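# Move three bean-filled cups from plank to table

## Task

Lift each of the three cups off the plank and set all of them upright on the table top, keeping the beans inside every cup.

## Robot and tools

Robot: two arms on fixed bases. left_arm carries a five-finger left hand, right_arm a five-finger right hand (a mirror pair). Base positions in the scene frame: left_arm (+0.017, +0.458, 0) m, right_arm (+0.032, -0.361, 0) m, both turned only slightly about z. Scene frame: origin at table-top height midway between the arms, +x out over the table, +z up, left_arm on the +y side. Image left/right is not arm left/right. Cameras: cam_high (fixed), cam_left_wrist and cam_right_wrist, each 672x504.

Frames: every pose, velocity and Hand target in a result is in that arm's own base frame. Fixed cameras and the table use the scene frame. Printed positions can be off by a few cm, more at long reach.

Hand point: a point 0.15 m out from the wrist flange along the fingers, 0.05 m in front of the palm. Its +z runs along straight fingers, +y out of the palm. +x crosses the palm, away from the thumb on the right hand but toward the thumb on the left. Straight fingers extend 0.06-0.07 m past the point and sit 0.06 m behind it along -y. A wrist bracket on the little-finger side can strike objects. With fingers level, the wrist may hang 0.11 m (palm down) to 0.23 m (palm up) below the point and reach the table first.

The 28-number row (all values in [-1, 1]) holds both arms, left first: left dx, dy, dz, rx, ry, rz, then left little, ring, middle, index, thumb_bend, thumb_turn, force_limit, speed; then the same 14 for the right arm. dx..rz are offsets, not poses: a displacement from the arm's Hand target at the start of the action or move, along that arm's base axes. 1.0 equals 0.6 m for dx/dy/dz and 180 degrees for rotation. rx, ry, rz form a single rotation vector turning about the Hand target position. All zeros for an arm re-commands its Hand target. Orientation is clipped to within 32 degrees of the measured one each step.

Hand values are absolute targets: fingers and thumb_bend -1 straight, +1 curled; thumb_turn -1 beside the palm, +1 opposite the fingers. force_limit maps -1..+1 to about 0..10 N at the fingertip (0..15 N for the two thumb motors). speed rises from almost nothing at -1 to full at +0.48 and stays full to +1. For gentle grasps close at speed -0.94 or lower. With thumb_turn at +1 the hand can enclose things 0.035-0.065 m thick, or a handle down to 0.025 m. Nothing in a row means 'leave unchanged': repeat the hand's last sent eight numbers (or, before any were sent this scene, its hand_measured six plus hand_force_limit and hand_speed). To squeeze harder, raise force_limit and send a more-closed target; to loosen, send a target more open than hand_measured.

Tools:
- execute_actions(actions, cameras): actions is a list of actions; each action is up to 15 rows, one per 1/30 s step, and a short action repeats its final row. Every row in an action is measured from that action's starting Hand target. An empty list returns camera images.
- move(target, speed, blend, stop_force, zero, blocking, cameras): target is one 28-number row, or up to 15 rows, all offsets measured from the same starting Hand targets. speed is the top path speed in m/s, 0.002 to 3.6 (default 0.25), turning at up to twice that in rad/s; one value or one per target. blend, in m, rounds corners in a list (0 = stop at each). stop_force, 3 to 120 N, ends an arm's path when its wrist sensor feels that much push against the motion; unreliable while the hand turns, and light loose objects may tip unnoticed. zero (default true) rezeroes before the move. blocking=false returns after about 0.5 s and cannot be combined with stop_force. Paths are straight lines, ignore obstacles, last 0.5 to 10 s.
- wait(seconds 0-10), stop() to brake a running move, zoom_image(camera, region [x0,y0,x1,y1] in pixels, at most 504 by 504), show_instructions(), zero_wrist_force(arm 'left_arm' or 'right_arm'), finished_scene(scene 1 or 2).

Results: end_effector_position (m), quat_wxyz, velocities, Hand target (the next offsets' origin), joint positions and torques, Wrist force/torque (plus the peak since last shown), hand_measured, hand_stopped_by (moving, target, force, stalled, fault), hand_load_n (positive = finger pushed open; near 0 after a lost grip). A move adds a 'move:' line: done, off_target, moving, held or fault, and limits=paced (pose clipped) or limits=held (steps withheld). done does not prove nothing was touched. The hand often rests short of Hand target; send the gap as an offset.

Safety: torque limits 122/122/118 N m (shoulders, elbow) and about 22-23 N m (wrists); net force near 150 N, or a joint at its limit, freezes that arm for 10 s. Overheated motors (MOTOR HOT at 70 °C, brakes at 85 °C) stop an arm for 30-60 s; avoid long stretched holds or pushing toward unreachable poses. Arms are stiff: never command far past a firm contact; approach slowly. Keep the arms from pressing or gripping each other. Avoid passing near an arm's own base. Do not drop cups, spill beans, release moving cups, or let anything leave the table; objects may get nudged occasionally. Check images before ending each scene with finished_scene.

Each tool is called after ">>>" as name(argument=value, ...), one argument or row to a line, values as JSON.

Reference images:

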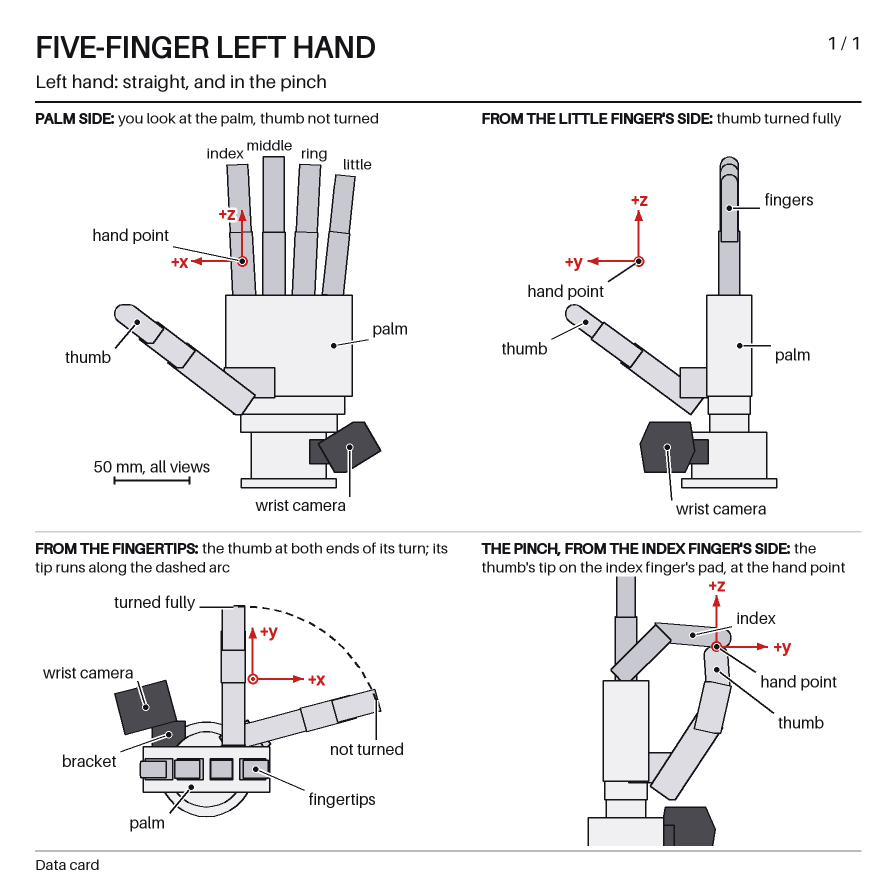

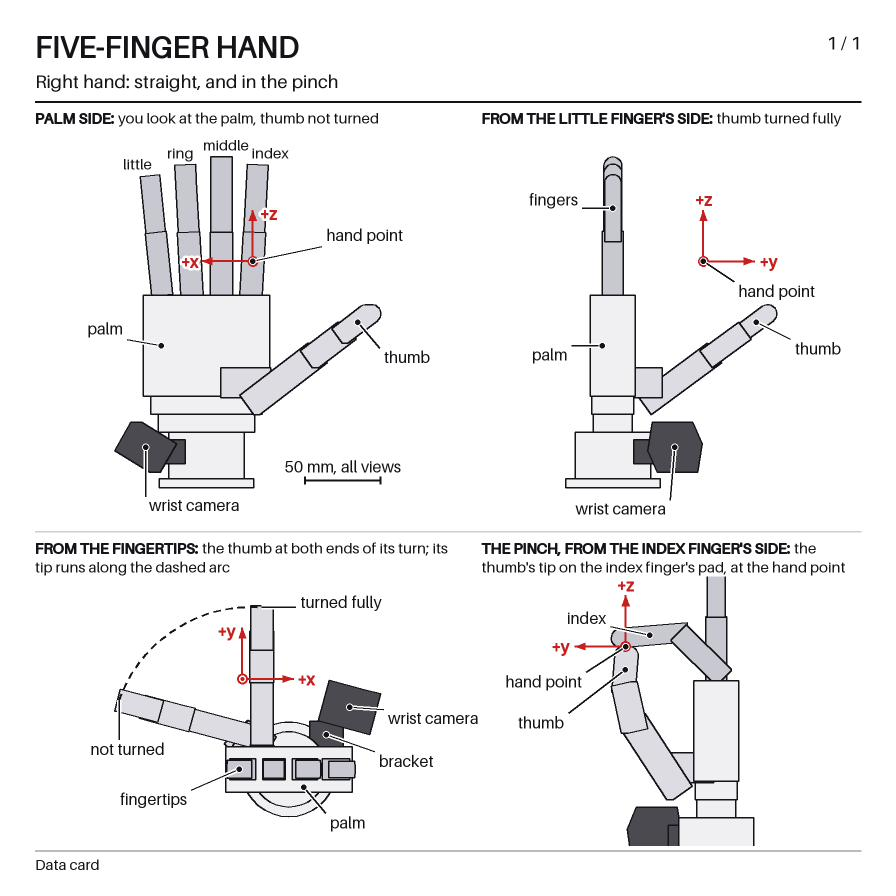

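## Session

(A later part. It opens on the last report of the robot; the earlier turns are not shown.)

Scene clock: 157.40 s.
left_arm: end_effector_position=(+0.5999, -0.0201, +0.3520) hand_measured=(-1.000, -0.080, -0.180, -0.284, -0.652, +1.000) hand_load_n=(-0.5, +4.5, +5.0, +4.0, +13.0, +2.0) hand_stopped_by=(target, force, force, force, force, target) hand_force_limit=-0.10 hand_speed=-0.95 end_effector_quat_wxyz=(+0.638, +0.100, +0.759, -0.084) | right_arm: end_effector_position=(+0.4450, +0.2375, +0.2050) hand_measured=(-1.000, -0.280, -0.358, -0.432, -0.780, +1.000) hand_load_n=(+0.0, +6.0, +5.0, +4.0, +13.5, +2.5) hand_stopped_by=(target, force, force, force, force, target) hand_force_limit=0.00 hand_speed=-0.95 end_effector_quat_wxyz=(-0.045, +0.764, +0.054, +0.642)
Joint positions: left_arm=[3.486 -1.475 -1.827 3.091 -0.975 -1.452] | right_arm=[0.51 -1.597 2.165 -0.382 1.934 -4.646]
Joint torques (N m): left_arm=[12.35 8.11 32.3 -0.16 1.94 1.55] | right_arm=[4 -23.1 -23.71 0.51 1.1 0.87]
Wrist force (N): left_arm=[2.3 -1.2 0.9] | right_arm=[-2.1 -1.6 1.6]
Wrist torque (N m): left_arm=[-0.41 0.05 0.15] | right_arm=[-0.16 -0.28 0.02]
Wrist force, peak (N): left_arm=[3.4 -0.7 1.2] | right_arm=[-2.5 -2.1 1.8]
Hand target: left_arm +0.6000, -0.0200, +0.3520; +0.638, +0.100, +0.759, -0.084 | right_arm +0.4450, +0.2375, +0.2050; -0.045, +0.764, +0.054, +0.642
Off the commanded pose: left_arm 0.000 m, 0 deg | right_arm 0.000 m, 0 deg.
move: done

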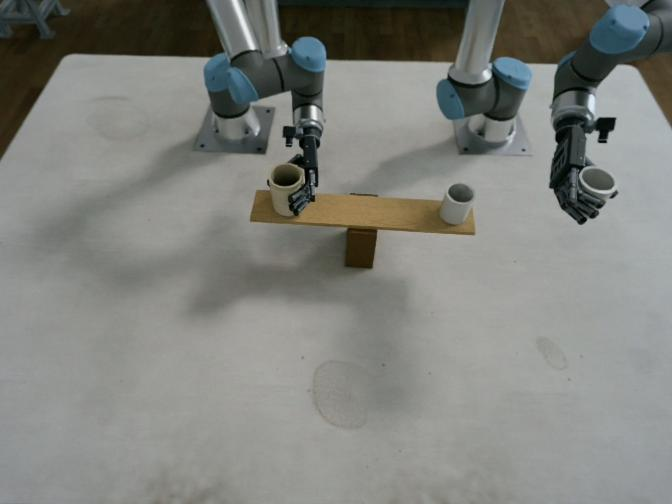

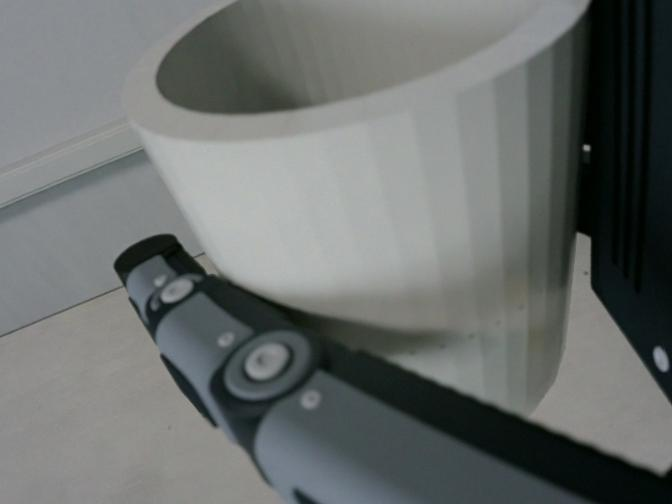

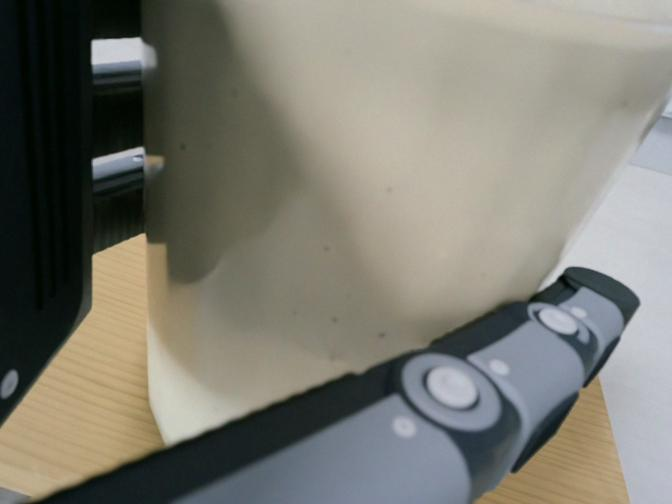

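>>> move(
  target=[
    [0, 0, -0.4867, 0, 0, 0, -1, 0.4, 0.4, 0.4, 0.4, 1, -0.1, -0.95, 0, 0, 0, 0, 0, 0, -1, 0.4, 0.4, 0.4, 0.4, 1, 0.0, -0.95],
  ],
  speed=0.12,
)

>>> move(
  target=[
    [0, 0, -0.0833, 0, 0, 0, -1, 0.4, 0.4, 0.4, 0.4, 1, -0.1, -0.95, 0, 0, 0, 0, 0, 0, -1, 0.4, 0.4, 0.4, 0.4, 1, 0.0, -0.95],
  ],
  speed=0.01,
  stop_force=3,
  cameras=["all"],
)

>>> zoom_image(
  camera="cam_high",
  region=[480, 170, 640, 330],
)

Scene clock: 162.50 s.
left_arm: end_effector_position=(+0.6000, -0.0200, +0.0600) hand_measured=(-1.000, -0.080, -0.180, -0.284, -0.652, +1.000) hand_load_n=(+0.0, +4.5, +5.0, +4.0, +13.0, +2.5) hand_stopped_by=(target, force, force, force, force, target) hand_force_limit=-0.10 hand_speed=-0.95 end_effector_quat_wxyz=(+0.638, +0.100, +0.759, -0.084) | right_arm: end_effector_position=(+0.4450, +0.2375, +0.2050) hand_measured=(-1.000, -0.280, -0.358, -0.432, -0.780, +1.000) hand_load_n=(+0.0, +6.0, +5.0, +4.0, +13.0, +2.5) hand_stopped_by=(target, force, force, force, force, target) hand_force_limit=0.00 hand_speed=-0.95 end_effector_quat_wxyz=(-0.045, +0.764, +0.054, +0.642)
Joint positions: left_arm=[3.486 -1.904 -2.251 3.945 -0.974 -1.451] | right_arm=[0.51 -1.597 2.165 -0.382 1.934 -4.646]
Joint torques (N m): left_arm=[-9.68 15.42 3.04 3.27 -1.4 -1.16] | right_arm=[4.61 -22.69 -23.47 0.71 1.02 0.94]
Wrist force (N): left_arm=[2.1 -0.8 1.2] | right_arm=[-2.4 -2.1 1.4]
Wrist torque (N m): left_arm=[-0.42 0.00 0.02] | right_arm=[-0.22 -0.26 0.00]
Wrist force, peak (N): left_arm=[2.9 -0.8 1.3] | right_arm=[-2.2 -2.2 2.0]
Hand target: left_arm +0.6000, -0.0200, +0.0600; +0.638, +0.100, +0.759, -0.084 | right_arm +0.4450, +0.2375, +0.2050; -0.045, +0.764, +0.054, +0.642
Off the commanded pose: left_arm 0.000 m, 0 deg | right_arm 0.000 m, 0 deg.
move: done

Scene clock: 166.90 s.
left_arm: end_effector_position=(+0.6000, -0.0200, +0.0291) hand_measured=(-1.000, -0.080, -0.180, -0.284, -0.652, +1.000) hand_load_n=(+0.0, +5.0, +5.0, +3.0, +13.0, +1.0) hand_stopped_by=(target, force, force, force, force, target) hand_force_limit=-0.10 hand_speed=-0.95 end_effector_quat_wxyz=(+0.638, +0.100, +0.759, -0.084) | right_arm: end_effector_position=(+0.4450, +0.2375, +0.2050) hand_measured=(-1.000, -0.280, -0.358, -0.432, -0.780, +1.000) hand_load_n=(+0.0, +6.0, +5.0, +4.0, +13.5, +2.5) hand_stopped_by=(target, force, force, force, force, target) hand_force_limit=0.00 hand_speed=-0.95 end_effector_quat_wxyz=(-0.045, +0.764, +0.054, +0.642)
Joint positions: left_arm=[3.486 -1.986 -2.264 4.04 -0.974 -1.451] | right_arm=[0.51 -1.597 2.165 -0.382 1.934 -4.646]
Joint torques (N m): left_arm=[-8.89 39.88 16.37 -0.74 -0.95 1.07] | right_arm=[4.26 -21.67 -21.89 0.61 1.04 1.07]
Wrist force (N): left_arm=[-0.1 -1.0 1.7] | right_arm=[-2.1 -1.7 1.7]
Wrist torque (N m): left_arm=[-0.44 0.02 0.08] | right_arm=[-0.17 -0.29 0.02]
Wrist force, peak (N): left_arm=[-3.0 -2.5 0.9] | right_arm=[-2.6 -2.1 1.9]
Hand target: left_arm +0.6000, -0.0200, +0.0291; +0.638, +0.100, +0.759, -0.084 (not the last commanded pose) | right_arm +0.4450, +0.2375, +0.2050; -0.045, +0.764, +0.054, +0.642
Off the commanded pose: left_arm 0.019 m, 0 deg | right_arm 0.000 m, 0 deg.
move: contact (left_arm)

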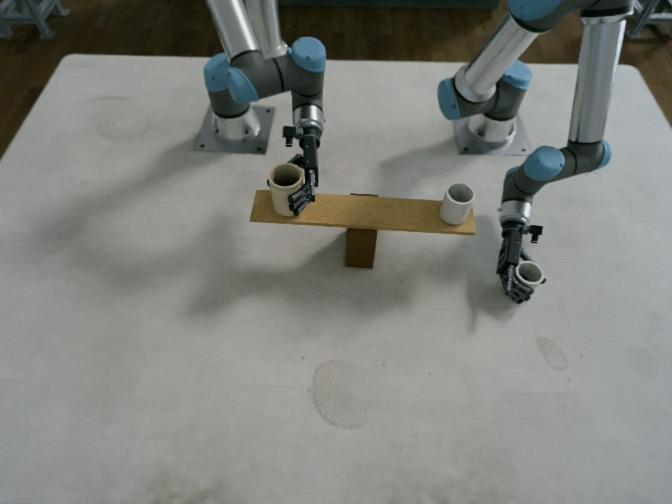

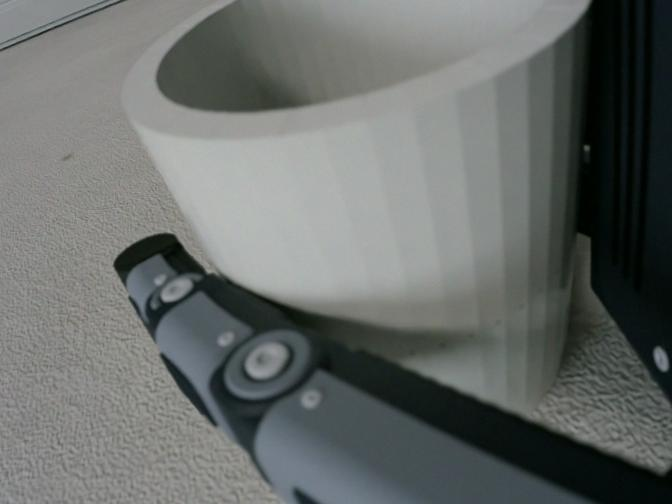

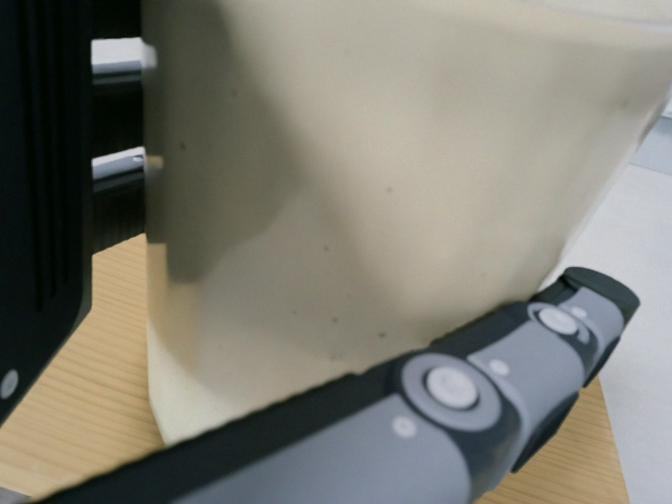

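Scaled by 3.150 from the camera's 672x504 image, which has a finer 960x720 frame.

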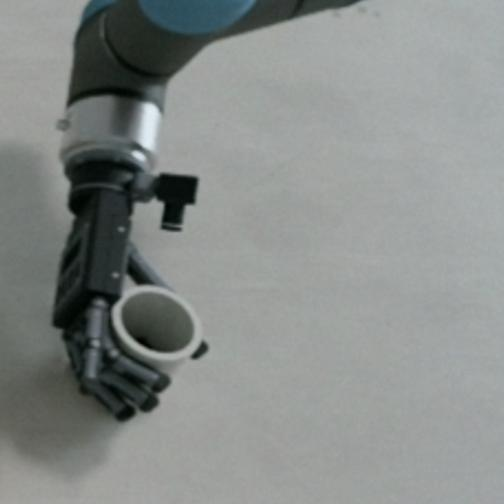

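>>> execute_actions(
  actions=[
    [[0, 0, 0, 0, 0, 0, -1, -0.25, -0.35, -0.45, -0.8, 1, -0.1, -0.9, 0, 0, 0, 0, 0, 0, -1, 0.4, 0.4, 0.4, 0.4, 1, 0.0, -0.95]],
  ],
  cameras=["cam_high", "cam_left_wrist"],
)

>>> execute_actions(
  actions=[
    [[0, 0, 0, 0, 0, 0, -1, -1, -1, -1, -1, 1, -0.1, -0.7, 0, 0, 0, 0, 0, 0, -1, 0.4, 0.4, 0.4, 0.4, 1, 0.0, -0.95]],
  ],
  cameras=["cam_high", "cam_left_wrist"],
)

>>> zoom_image(
  camera="cam_high",
  region=[480, 170, 640, 330],
)

Scene clock: 170.37 s.
left_arm: end_effector_position=(+0.6000, -0.0200, +0.0291) hand_measured=(-1.000, -0.250, -0.350, -0.450, -0.800, +1.000) hand_load_n=(+0.0, +0.0, -0.5, +0.0, +0.0, +0.5) hand_stopped_by=(target, target, target, target, target, target) hand_force_limit=-0.10 hand_speed=-0.90 end_effector_quat_wxyz=(+0.638, +0.100, +0.759, -0.084) | right_arm: end_effector_position=(+0.4450, +0.2375, +0.2050) hand_measured=(-1.000, -0.280, -0.358, -0.432, -0.780, +1.000) hand_load_n=(+0.0, +6.0, +5.0, +4.0, +13.5, +2.5) hand_stopped_by=(target, force, force, force, force, target) hand_force_limit=0.00 hand_speed=-0.95 end_effector_quat_wxyz=(-0.045, +0.764, +0.054, +0.642)
Joint positions: left_arm=[3.486 -1.986 -2.264 4.04 -0.974 -1.451] | right_arm=[0.51 -1.597 2.165 -0.382 1.934 -4.646]
Joint torques (N m): left_arm=[-8.61 37.72 15.83 0.67 -0.92 0.93] | right_arm=[4.59 -22.36 -20.81 0.49 1.03 1.16]
Wrist force (N): left_arm=[0.3 -1.9 0.8] | right_arm=[-2.1 -2.1 2.0]
Wrist torque (N m): left_arm=[-0.47 0.00 0.07] | right_arm=[-0.24 -0.32 0.02]
Wrist force, peak (N): left_arm=[0.2 -2.1 0.8] | right_arm=[-2.4 -2.3 1.9]
Hand target: left_arm +0.6000, -0.0200, +0.0291; +0.638, +0.100, +0.759, -0.084 | right_arm +0.4450, +0.2375, +0.2050; -0.045, +0.764, +0.054, +0.642
Off the commanded pose: left_arm 0.000 m, 0 deg | right_arm 0.000 m, 0 deg.
Step readings (end_effector_position of left_arm | right_arm):
0: (+0.6000, -0.0200, +0.0291) | (+0.4450, +0.2375, +0.2050)
1: (+0.6000, -0.0200, +0.0291) | (+0.4450, +0.2375, +0.2050)
2: (+0.6000, -0.0200, +0.0291) | (+0.4450, +0.2375, +0.2050)
4: (+0.6000, -0.0200, +0.0291) | (+0.4450, +0.2375, +0.2050)
8: (+0.6000, -0.0200, +0.0291) | (+0.4450, +0.2375, +0.2050)
15: (+0.6000, -0.0200, +0.0291) | (+0.4450, +0.2375, +0.2050)
Images, in order (width x height): cam_high 672x504, cam_left_wrist 672x504.

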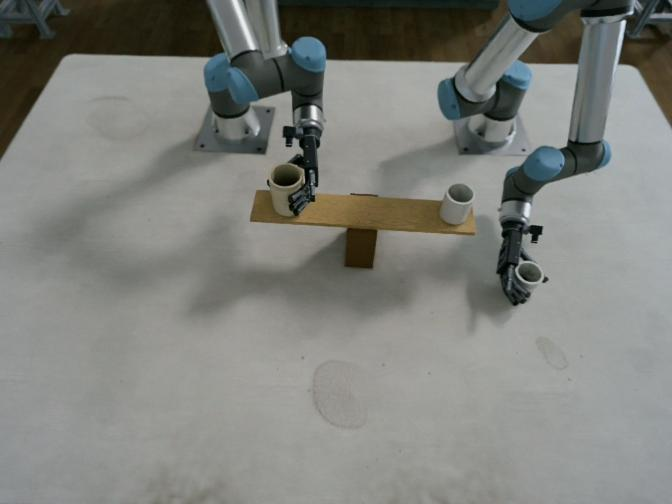

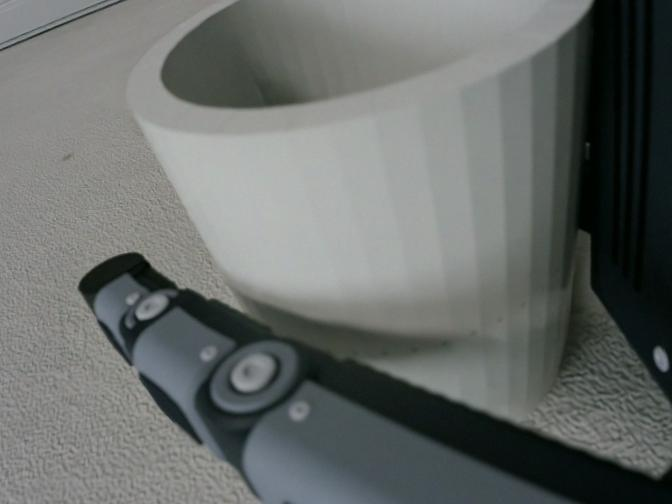

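Scene clock: 171.57 s.
left_arm: end_effector_position=(+0.6000, -0.0200, +0.0291) hand_measured=(-1.000, -1.000, -1.000, -1.000, -1.000, +1.000) hand_load_n=(+0.0, +0.0, +0.0, +0.0, +0.0, +0.5) hand_stopped_by=(target, target, target, target, target, target) hand_force_limit=-0.10 hand_speed=-0.70 end_effector_quat_wxyz=(+0.638, +0.100, +0.759, -0.084) | right_arm: end_effector_position=(+0.4450, +0.2375, +0.2050) hand_measured=(-1.000, -0.280, -0.358, -0.432, -0.780, +1.000) hand_load_n=(+0.0, +5.5, +5.5, +4.0, +13.5, +2.5) hand_stopped_by=(target, force, force, force, force, target) hand_force_limit=0.00 hand_speed=-0.95 end_effector_quat_wxyz=(-0.045, +0.764, +0.054, +0.642)
Joint positions: left_arm=[3.486 -1.986 -2.264 4.04 -0.974 -1.451] | right_arm=[0.51 -1.597 2.165 -0.382 1.934 -4.646]
Joint torques (N m): left_arm=[-8.62 37.07 15.42 1.85 -1.08 1.11] | right_arm=[5.2 -22.76 -20.82 0.54 0.91 0.97]
Wrist force (N): left_arm=[0.0 -1.9 1.0] | right_arm=[-2.1 -1.7 1.8]
Wrist torque (N m): left_arm=[-0.47 0.04 0.06] | right_arm=[-0.18 -0.27 0.01]
Wrist force, peak (N): left_arm=[0.3 -2.1 0.9] | right_arm=[-2.2 -2.3 1.8]
Hand target: left_arm +0.6000, -0.0200, +0.0291; +0.638, +0.100, +0.759, -0.084 | right_arm +0.4450, +0.2375, +0.2050; -0.045, +0.764, +0.054, +0.642
Off the commanded pose: left_arm 0.000 m, 0 deg | right_arm 0.000 m, 0 deg.
Step readings (end_effector_position of left_arm | right_arm):
0: (+0.6000, -0.0200, +0.0291) | (+0.4450, +0.2375, +0.2050)
1: (+0.6000, -0.0200, +0.0291) | (+0.4450, +0.2375, +0.2050)
2: (+0.6000, -0.0200, +0.0291) | (+0.4450, +0.2375, +0.2050)
4: (+0.6000, -0.0200, +0.0291) | (+0.4450, +0.2375, +0.2050)
8: (+0.6000, -0.0200, +0.0291) | (+0.4450, +0.2375, +0.2050)
15: (+0.6000, -0.0200, +0.0291) | (+0.4450, +0.2375, +0.2050)
Images, in order (width x height): cam_high 672x504, cam_left_wrist 672x504.

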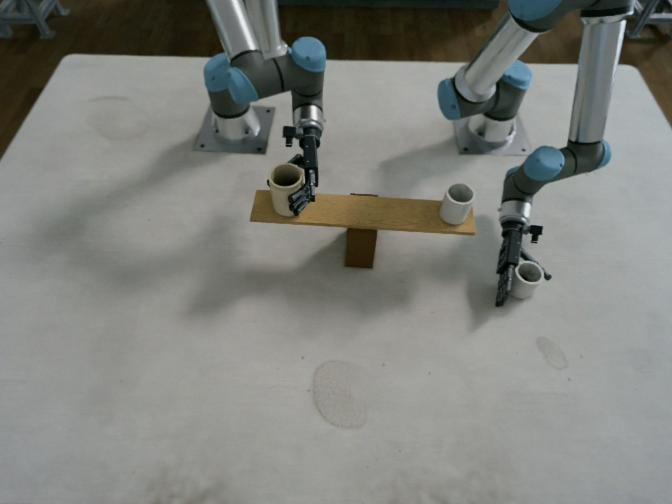

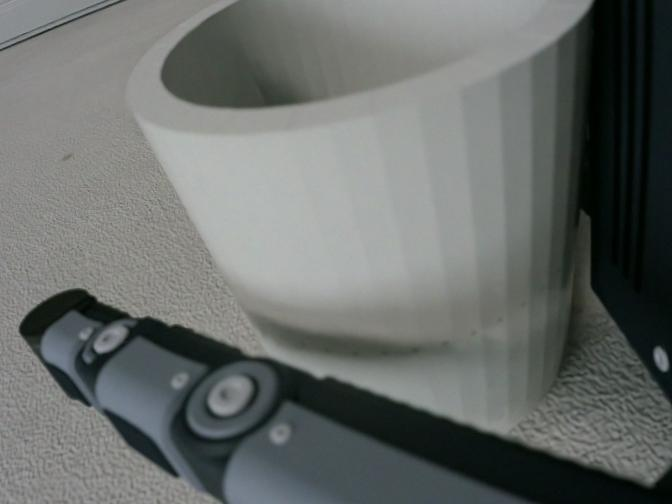

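Scaled by 3.150 from the camera's 672x504 image, which has a finer 960x720 frame.

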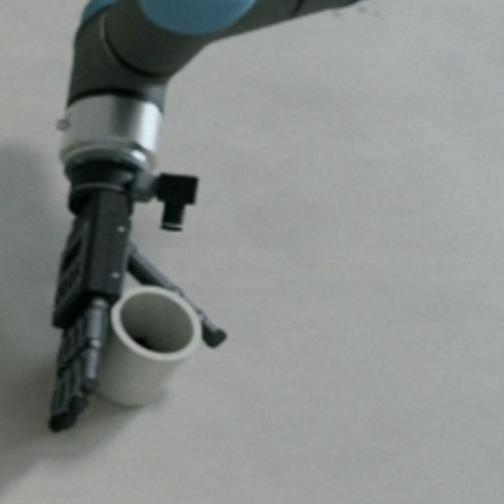

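>>> move(
  target=[
    [-0.0263, -0.0015, 0, 0, 0, 0, -1, -1, -1, -1, -1, 1, -0.1, -0.7, 0, 0, 0, 0, 0, 0, -1, 0.4, 0.4, 0.4, 0.4, 1, 0.0, -0.95],
    [-0.177, 0.0475, 0, 0, 0, 0, -1, -1, -1, -1, -1, 1, -0.1, -0.7, 0, 0, 0, 0, 0, 0, -1, 0.4, 0.4, 0.4, 0.4, 1, 0.0, -0.95],
    [-0.177, 0.0475, 0.59, 0, 0, 0, -1, -1, -1, -1, -1, 1, -0.1, -0.7, 0, 0, 0, 0, 0, 0, -1, 0.4, 0.4, 0.4, 0.4, 1, 0.0, -0.95],
  ],
  speed=[0.04, 0.08, 0.15],
  blend=[0.005, 0.02, 0],
  cameras=["cam_high", "cam_left_wrist"],
)

>>> zoom_image(
  camera="cam_high",
  region=[420, 150, 580, 310],
)

Scene clock: 179.03 s.
left_arm: end_effector_position=(+0.4938, +0.0085, +0.3830) hand_measured=(-1.000, -1.000, -1.000, -1.000, -1.000, +1.000) hand_load_n=(+0.0, +0.0, +0.0, +0.0, +0.0, +0.5) hand_stopped_by=(target, target, target, target, target, target) hand_force_limit=-0.10 hand_speed=-0.70 end_effector_quat_wxyz=(+0.638, +0.100, +0.759, -0.084) | right_arm: end_effector_position=(+0.4450, +0.2375, +0.2050) hand_measured=(-1.000, -0.280, -0.358, -0.432, -0.780, +1.000) hand_load_n=(+0.0, +5.5, +5.5, +4.0, +13.5, +2.5) hand_stopped_by=(target, force, force, force, force, target) hand_force_limit=0.00 hand_speed=-0.95 end_effector_quat_wxyz=(-0.045, +0.764, +0.054, +0.642)
Joint positions: left_arm=[3.768 -1.187 -1.964 2.88 -0.7 -1.361] | right_arm=[0.51 -1.597 2.165 -0.382 1.934 -4.646]
Joint torques (N m): left_arm=[12.7 -4.85 30.61 -1.31 1.65 1.58] | right_arm=[4.43 -22.84 -19.07 0.53 0.84 1.11]
Wrist force (N): left_arm=[-0.4 -1.0 0.3] | right_arm=[-2.3 -1.9 1.7]
Wrist torque (N m): left_arm=[-0.31 0.12 0.03] | right_arm=[-0.20 -0.27 0.01]
Wrist force, peak (N): left_arm=[0.4 -2.0 1.0] | right_arm=[-2.6 -2.1 2.0]
Hand target: left_arm +0.4938, +0.0085, +0.3831; +0.638, +0.100, +0.759, -0.084 | right_arm +0.4450, +0.2375, +0.2050; -0.045, +0.764, +0.054, +0.642
Off the commanded pose: left_arm 0.000 m, 0 deg | right_arm 0.000 m, 0 deg.
move: done
Images, in order (width x height): cam_high 672x504, cam_left_wrist 672x504.

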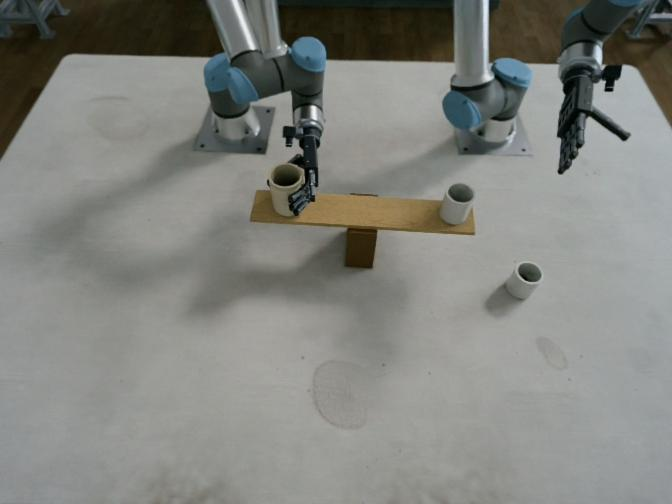

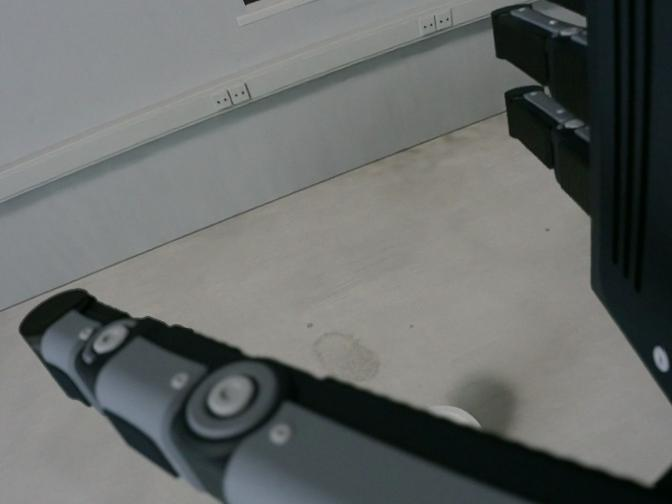

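Scaled by 3.150 from the camera's 672x504 image, which has a finer 960x720 frame.

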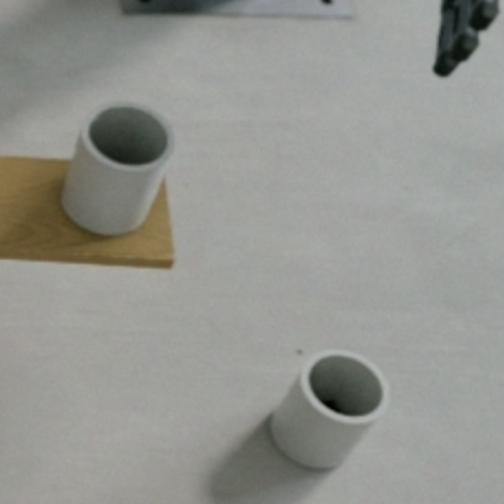

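>>> move(
  target=[
    [-0.2067, -0.3382, 0, 0, 0, 0.0389, -1, -1, -1, -1, -1, 1, -0.1, -0.7, 0, 0, 0, 0, 0, 0, -1, 0.4, 0.4, 0.4, 0.4, 1, 0.0, -0.95],
    [-0.2067, -0.3382, -0.205, 0, 0, 0.0389, -1, -1, -1, -1, -1, 1, -0.1, -0.7, 0, 0, 0, 0, 0, 0, -1, 0.4, 0.4, 0.4, 0.4, 1, 0.0, -0.95],
  ],
  speed=0.15,
  cameras=["cam_high", "cam_left_wrist"],
)

>>> zoom_image(
  camera="cam_high",
  region=[380, 90, 520, 230],
)

Scene clock: 187.63 s.
left_arm: end_effector_position=(+0.3697, -0.1944, +0.2602) hand_measured=(-1.000, -1.000, -1.000, -1.000, -1.000, +1.000) hand_load_n=(+0.0, +0.0, +0.0, +0.0, +0.0, +0.5) hand_stopped_by=(target, target, target, target, target, target) hand_force_limit=-0.10 hand_speed=-0.70 end_effector_quat_wxyz=(+0.641, +0.054, +0.764, -0.045) | right_arm: end_effector_position=(+0.4450, +0.2375, +0.2050) hand_measured=(-1.000, -0.280, -0.358, -0.432, -0.780, +1.000) hand_load_n=(+0.0, +6.0, +5.0, +4.0, +13.5, +2.0) hand_stopped_by=(target, force, force, force, force, target) hand_force_limit=0.00 hand_speed=-0.95 end_effector_quat_wxyz=(-0.045, +0.764, +0.054, +0.642)
Joint positions: left_arm=[2.636 -1.244 -2.244 3.302 -1.931 -1.637] | right_arm=[0.51 -1.597 2.165 -0.382 1.934 -4.646]
Joint torques (N m): left_arm=[-11.78 -3.27 9.08 2.91 -1.73 1.21] | right_arm=[4.28 -23.69 -17.58 0.59 1.12 1.12]
Wrist force (N): left_arm=[0.7 -1.0 0.3] | right_arm=[-2.2 -1.7 1.7]
Wrist torque (N m): left_arm=[-0.31 -0.05 0.17] | right_arm=[-0.17 -0.27 0.02]
Wrist force, peak (N): left_arm=[1.6 -1.5 1.2] | right_arm=[-2.4 -2.2 2.0]
Hand target: left_arm +0.3698, -0.1944, +0.2601; +0.641, +0.054, +0.764, -0.045 | right_arm +0.4450, +0.2375, +0.2050; -0.045, +0.764, +0.054, +0.642
Off the commanded pose: left_arm 0.000 m, 0 deg | right_arm 0.000 m, 0 deg.
move: done
Images, in order (width x height): cam_high 672x504, cam_left_wrist 672x504.

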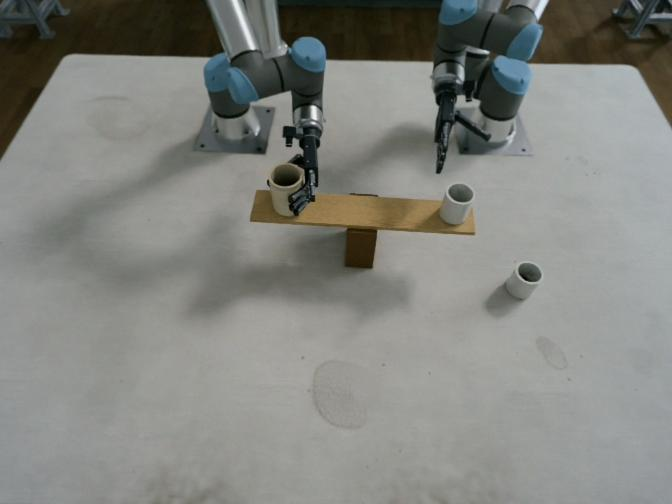

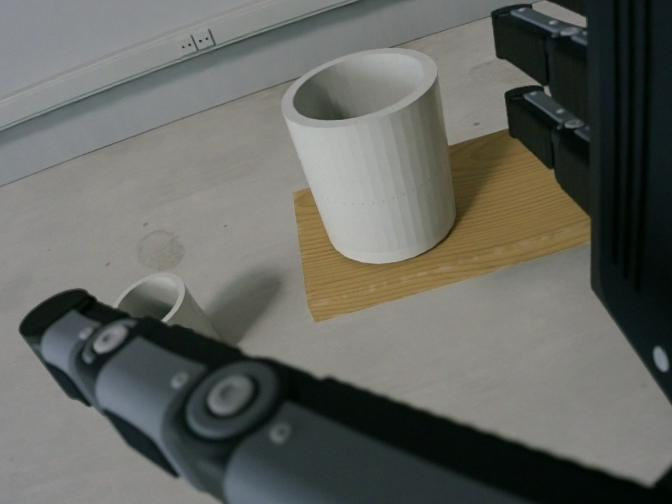

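Scaled by 3.600 from the camera's 672x504 image, which has a finer 960x720 frame.

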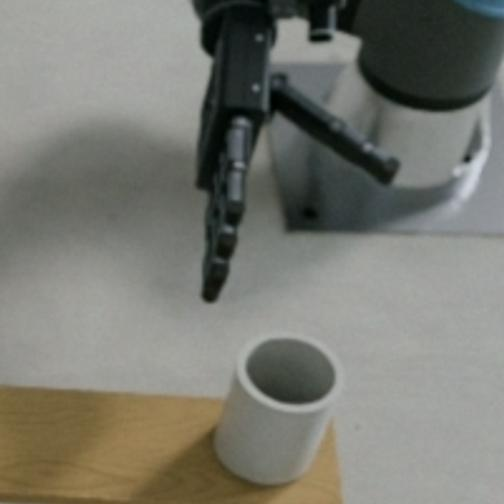

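>>> move(
  target=[
    [0.0006, 0.005, -0.1135, 0, 0, 0, -1, -1, -1, -1, -1, 1, -0.1, -0.7, 0, 0, 0, 0, 0, 0, -1, 0.4, 0.4, 0.4, 0.4, 1, 0.0, -0.95],
    [0.1326, -0.0136, -0.1135, 0, 0, 0, -1, -1, -1, -1, -1, 1, -0.1, -0.7, 0, 0, 0, 0, 0, 0, -1, 0.4, 0.4, 0.4, 0.4, 1, 0.0, -0.95],
  ],
  speed=0.08,
  stop_force=5,
  cameras=["cam_high", "cam_left_wrist"],
)

>>> zoom_image(
  camera="cam_high",
  region=[380, 90, 520, 230],
)

Scene clock: 194.27 s.
left_arm: end_effector_position=(+0.4493, -0.2026, +0.1920) hand_measured=(-1.000, -1.000, -1.000, -1.000, -1.000, +1.000) hand_load_n=(+0.0, +0.0, +0.0, +0.0, +0.0, +0.5) hand_stopped_by=(target, target, target, target, target, target) hand_force_limit=-0.10 hand_speed=-0.70 end_effector_quat_wxyz=(+0.641, +0.054, +0.764, -0.045) | right_arm: end_effector_position=(+0.4450, +0.2375, +0.2050) hand_measured=(-1.000, -0.280, -0.358, -0.432, -0.780, +1.000) hand_load_n=(+0.0, +6.0, +5.5, +4.0, +13.5, +2.0) hand_stopped_by=(target, force, force, force, force, target) hand_force_limit=0.00 hand_speed=-0.95 end_effector_quat_wxyz=(-0.045, +0.764, +0.054, +0.642)
Joint positions: left_arm=[2.747 -1.498 -2.247 3.566 -1.821 -1.616] | right_arm=[0.51 -1.597 2.165 -0.382 1.934 -4.646]
Joint torques (N m): left_arm=[13.14 4.84 27.7 3.08 1.31 1.51] | right_arm=[4.27 -23.12 -16.85 0.63 0.88 1.15]
Wrist force (N): left_arm=[0.6 -0.9 0.8] | right_arm=[-2.2 -1.9 2.0]
Wrist torque (N m): left_arm=[-0.30 -0.02 0.08] | right_arm=[-0.22 -0.28 0.01]
Wrist force, peak (N): left_arm=[1.2 -1.1 0.5] | right_arm=[-2.4 -2.2 2.2]
Hand target: left_arm +0.4493, -0.2026, +0.1920; +0.641, +0.054, +0.764, -0.045 | right_arm +0.4450, +0.2375, +0.2050; -0.045, +0.764, +0.054, +0.642
Off the commanded pose: left_arm 0.000 m, 0 deg | right_arm 0.000 m, 0 deg.
move: done
Images, in order (width x height): cam_high 672x504, cam_left_wrist 672x504.

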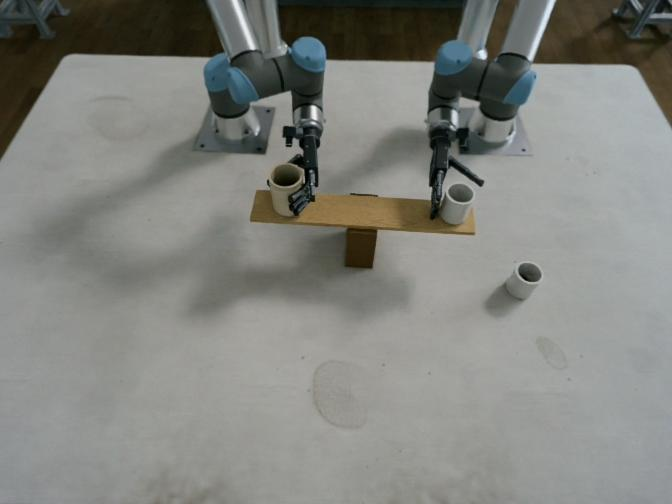

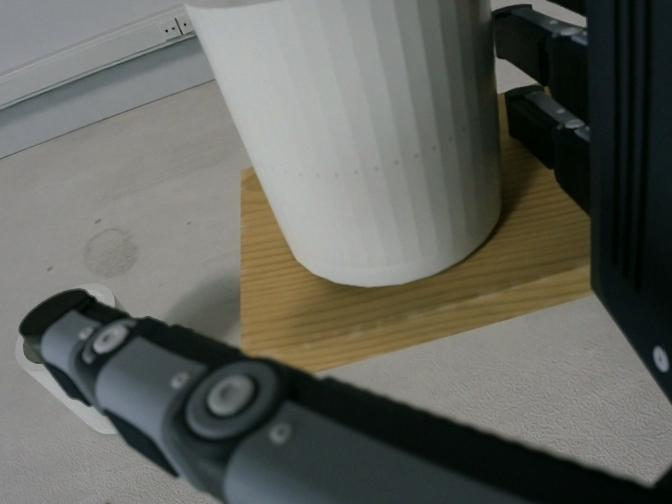

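Scaled by 3.600 from the camera's 672x504 image, which has a finer 960x720 frame.

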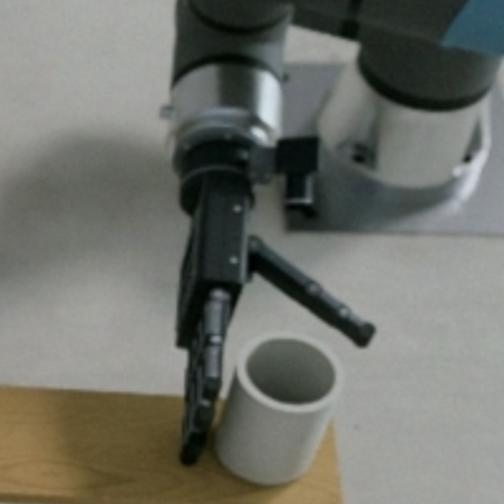

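>>> move(
  target=[
    [0.0495, -0.0070, 0, 0, 0, 0, -1, -1, -1, -1, -1, 1, -0.1, -0.7, 0, 0, 0, 0, 0, 0, -1, 0.4, 0.4, 0.4, 0.4, 1, 0.0, -0.95],
    [0.0743, -0.0105, 0, 0, 0, 0, -1, -1, -1, -1, -1, 1, -0.1, -0.7, 0, 0, 0, 0, 0, 0, -1, 0.4, 0.4, 0.4, 0.4, 1, 0.0, -0.95],
  ],
  speed=0.04,
  stop_force=3,
)

>>> execute_actions(
  actions=[
    [[0, 0, 0, 0, 0, 0, -1, 0.2, 0.2, 0.2, 0.2, 1, -0.8, -0.92, 0, 0, 0, 0, 0, 0, -1, 0.4, 0.4, 0.4, 0.4, 1, 0.0, -0.95]],
  ],
)

>>> wait(
  seconds=1.5,
  cameras=["cam_high", "cam_left_wrist"],
)

>>> zoom_image(
  camera="cam_high",
  region=[380, 90, 520, 230],
)

Scene clock: 199.53 s.
left_arm: end_effector_position=(+0.4939, -0.2089, +0.1920) hand_measured=(-1.000, -1.000, -1.000, -1.000, -1.000, +1.000) hand_load_n=(+0.0, +0.0, +0.0, +0.0, +0.0, +0.0) hand_stopped_by=(target, target, target, target, target, target) hand_force_limit=-0.10 hand_speed=-0.70 end_effector_quat_wxyz=(+0.641, +0.054, +0.764, -0.045) | right_arm: end_effector_position=(+0.4450, +0.2375, +0.2050) hand_measured=(-1.000, -0.280, -0.358, -0.432, -0.780, +1.000) hand_load_n=(+0.0, +6.0, +5.0, +4.0, +13.0, +2.5) hand_stopped_by=(target, force, force, force, force, target) hand_force_limit=0.00 hand_speed=-0.95 end_effector_quat_wxyz=(-0.045, +0.764, +0.054, +0.642)
Joint positions: left_arm=[2.783 -1.592 -2.157 3.57 -1.786 -1.609] | right_arm=[0.51 -1.597 2.165 -0.382 1.934 -4.646]
Joint torques (N m): left_arm=[12.74 7.98 28.48 -0.48 1.23 1.61] | right_arm=[4.45 -23.53 -14.36 0.49 1.08 1.12]
Wrist force (N): left_arm=[0.2 -0.9 0.6] | right_arm=[-2.3 -2.0 1.9]
Wrist torque (N m): left_arm=[-0.31 0.02 0.03] | right_arm=[-0.24 -0.26 -0.01]
Wrist force, peak (N): left_arm=[0.7 -1.1 1.0] | right_arm=[-2.7 -2.0 1.7]
Hand target: left_arm +0.4939, -0.2089, +0.1920; +0.641, +0.054, +0.764, -0.045 | right_arm +0.4450, +0.2375, +0.2050; -0.045, +0.764, +0.054, +0.642
Off the commanded pose: left_arm 0.000 m, 0 deg | right_arm 0.000 m, 0 deg.
move: done

Scene clock: 203.03 s.
left_arm: end_effector_position=(+0.4939, -0.2089, +0.1920) hand_measured=(-1.000, -0.238, -0.238, -0.328, -0.654, +1.000) hand_load_n=(-0.5, +0.0, +0.0, +1.5, +2.0, +0.0) hand_stopped_by=(target, moving, moving, force, force, target) hand_force_limit=-0.80 hand_speed=-0.92 end_effector_quat_wxyz=(+0.641, +0.054, +0.764, -0.045) | right_arm: end_effector_position=(+0.4450, +0.2375, +0.2050) hand_measured=(-1.000, -0.280, -0.358, -0.432, -0.780, +1.000) hand_load_n=(+0.0, +6.0, +5.0, +4.0, +13.5, +2.5) hand_stopped_by=(target, force, force, force, force, target) hand_force_limit=0.00 hand_speed=-0.95 end_effector_quat_wxyz=(-0.045, +0.764, +0.054, +0.642)
Joint positions: left_arm=[2.783 -1.592 -2.157 3.57 -1.786 -1.609] | right_arm=[0.51 -1.597 2.165 -0.382 1.934 -4.646]
Joint torques (N m): left_arm=[12.53 8.71 27.36 -0.25 -0.92 1.48] | right_arm=[4.74 -22.89 -14.36 0.47 1.02 1.03]
Wrist force (N): left_arm=[0.5 -1.0 1.1] | right_arm=[-2.0 -1.9 1.6]
Wrist torque (N m): left_arm=[-0.30 -0.04 0.02] | right_arm=[-0.22 -0.30 0.01]
Wrist force, peak (N): left_arm=[0.5 -1.0 1.1] | right_arm=[-2.5 -2.3 1.9]
Hand target: left_arm +0.4939, -0.2089, +0.1920; +0.641, +0.054, +0.764, -0.045 | right_arm +0.4450, +0.2375, +0.2050; -0.045, +0.764, +0.054, +0.642
Off the commanded pose: left_arm 0.000 m, 0 deg | right_arm 0.000 m, 0 deg.
not at rest: the robot was still moving 3 seconds after this call's last action.
Step readings (end_effector_position of left_arm | right_arm):
0: (+0.4939, -0.2089, +0.1920) | (+0.4450, +0.2375, +0.2050)
1: (+0.4939, -0.2089, +0.1920) | (+0.4450, +0.2375, +0.2050)
2: (+0.4939, -0.2089, +0.1920) | (+0.4450, +0.2375, +0.2050)
4: (+0.4939, -0.2089, +0.1920) | (+0.4450, +0.2375, +0.2050)
8: (+0.4939, -0.2089, +0.1920) | (+0.4450, +0.2375, +0.2050)
15: (+0.4939, -0.2089, +0.1920) | (+0.4450, +0.2375, +0.2050)

Scene clock: 204.53 s.
left_arm: end_effector_position=(+0.4939, -0.2089, +0.1920) hand_measured=(-1.000, -0.126, -0.224, -0.328, -0.654, +1.000) hand_load_n=(+0.0, +1.0, +2.0, +0.5, +3.0, +0.5) hand_stopped_by=(target, force, force, force, force, target) hand_force_limit=-0.80 hand_speed=-0.92 end_effector_quat_wxyz=(+0.641, +0.054, +0.764, -0.045) | right_arm: end_effector_position=(+0.4450, +0.2375, +0.2050) hand_measured=(-1.000, -0.280, -0.358, -0.432, -0.780, +1.000) hand_load_n=(+0.0, +6.0, +5.5, +4.0, +13.5, +2.0) hand_stopped_by=(target, force, force, force, force, target) hand_force_limit=0.00 hand_speed=-0.95 end_effector_quat_wxyz=(-0.045, +0.764, +0.054, +0.642)
Joint positions: left_arm=[2.783 -1.592 -2.157 3.57 -1.786 -1.609] | right_arm=[0.51 -1.597 2.165 -0.382 1.934 -4.646]
Joint torques (N m): left_arm=[11.48 9.09 28.09 -0.07 -1.38 1.41] | right_arm=[3.76 -22.77 -14.52 0.4 1.02 0.99]
Wrist force (N): left_arm=[0.3 -0.9 1.1] | right_arm=[-1.8 -1.7 2.0]
Wrist torque (N m): left_arm=[-0.30 0.07 0.03] | right_arm=[-0.23 -0.29 0.01]
Wrist force, peak (N): left_arm=[0.6 -1.1 1.2] | right_arm=[-2.1 -1.9 2.1]
Hand target: left_arm +0.4939, -0.2089, +0.1920; +0.641, +0.054, +0.764, -0.045 | right_arm +0.4450, +0.2375, +0.2050; -0.045, +0.764, +0.054, +0.642
Off the commanded pose: left_arm 0.000 m, 0 deg | right_arm 0.000 m, 0 deg.
wait: 1.50 s; at rest by 0.63 s
Images, in order (width x height): cam_high 672x504, cam_left_wrist 672x504.

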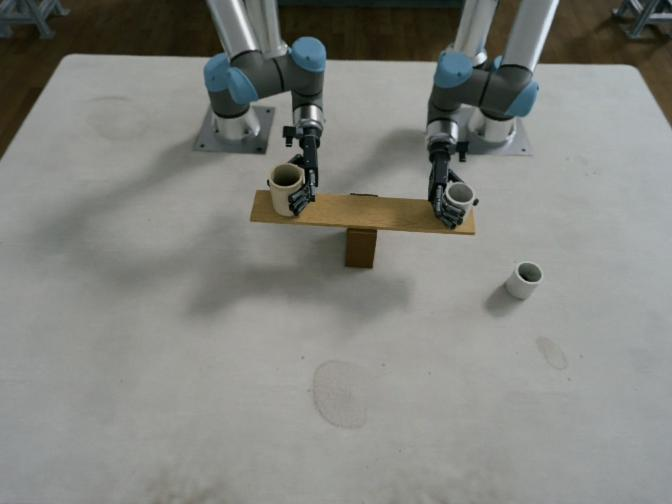

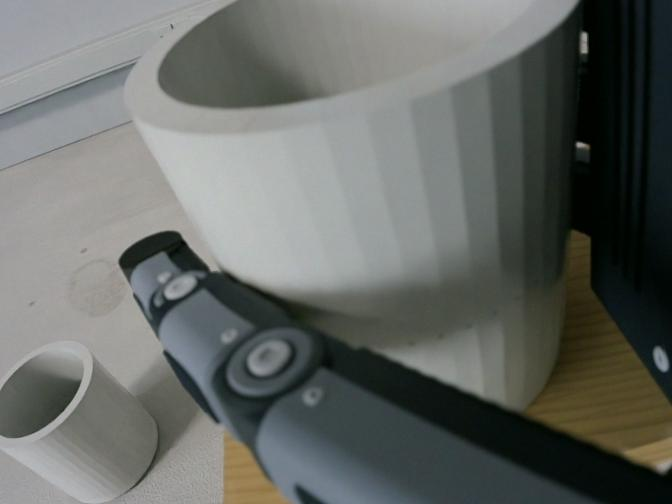

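Scaled by 3.600 from the camera's 672x504 image, which has a finer 960x720 frame.

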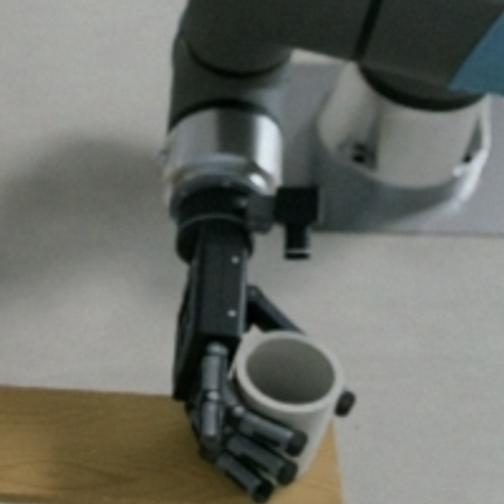

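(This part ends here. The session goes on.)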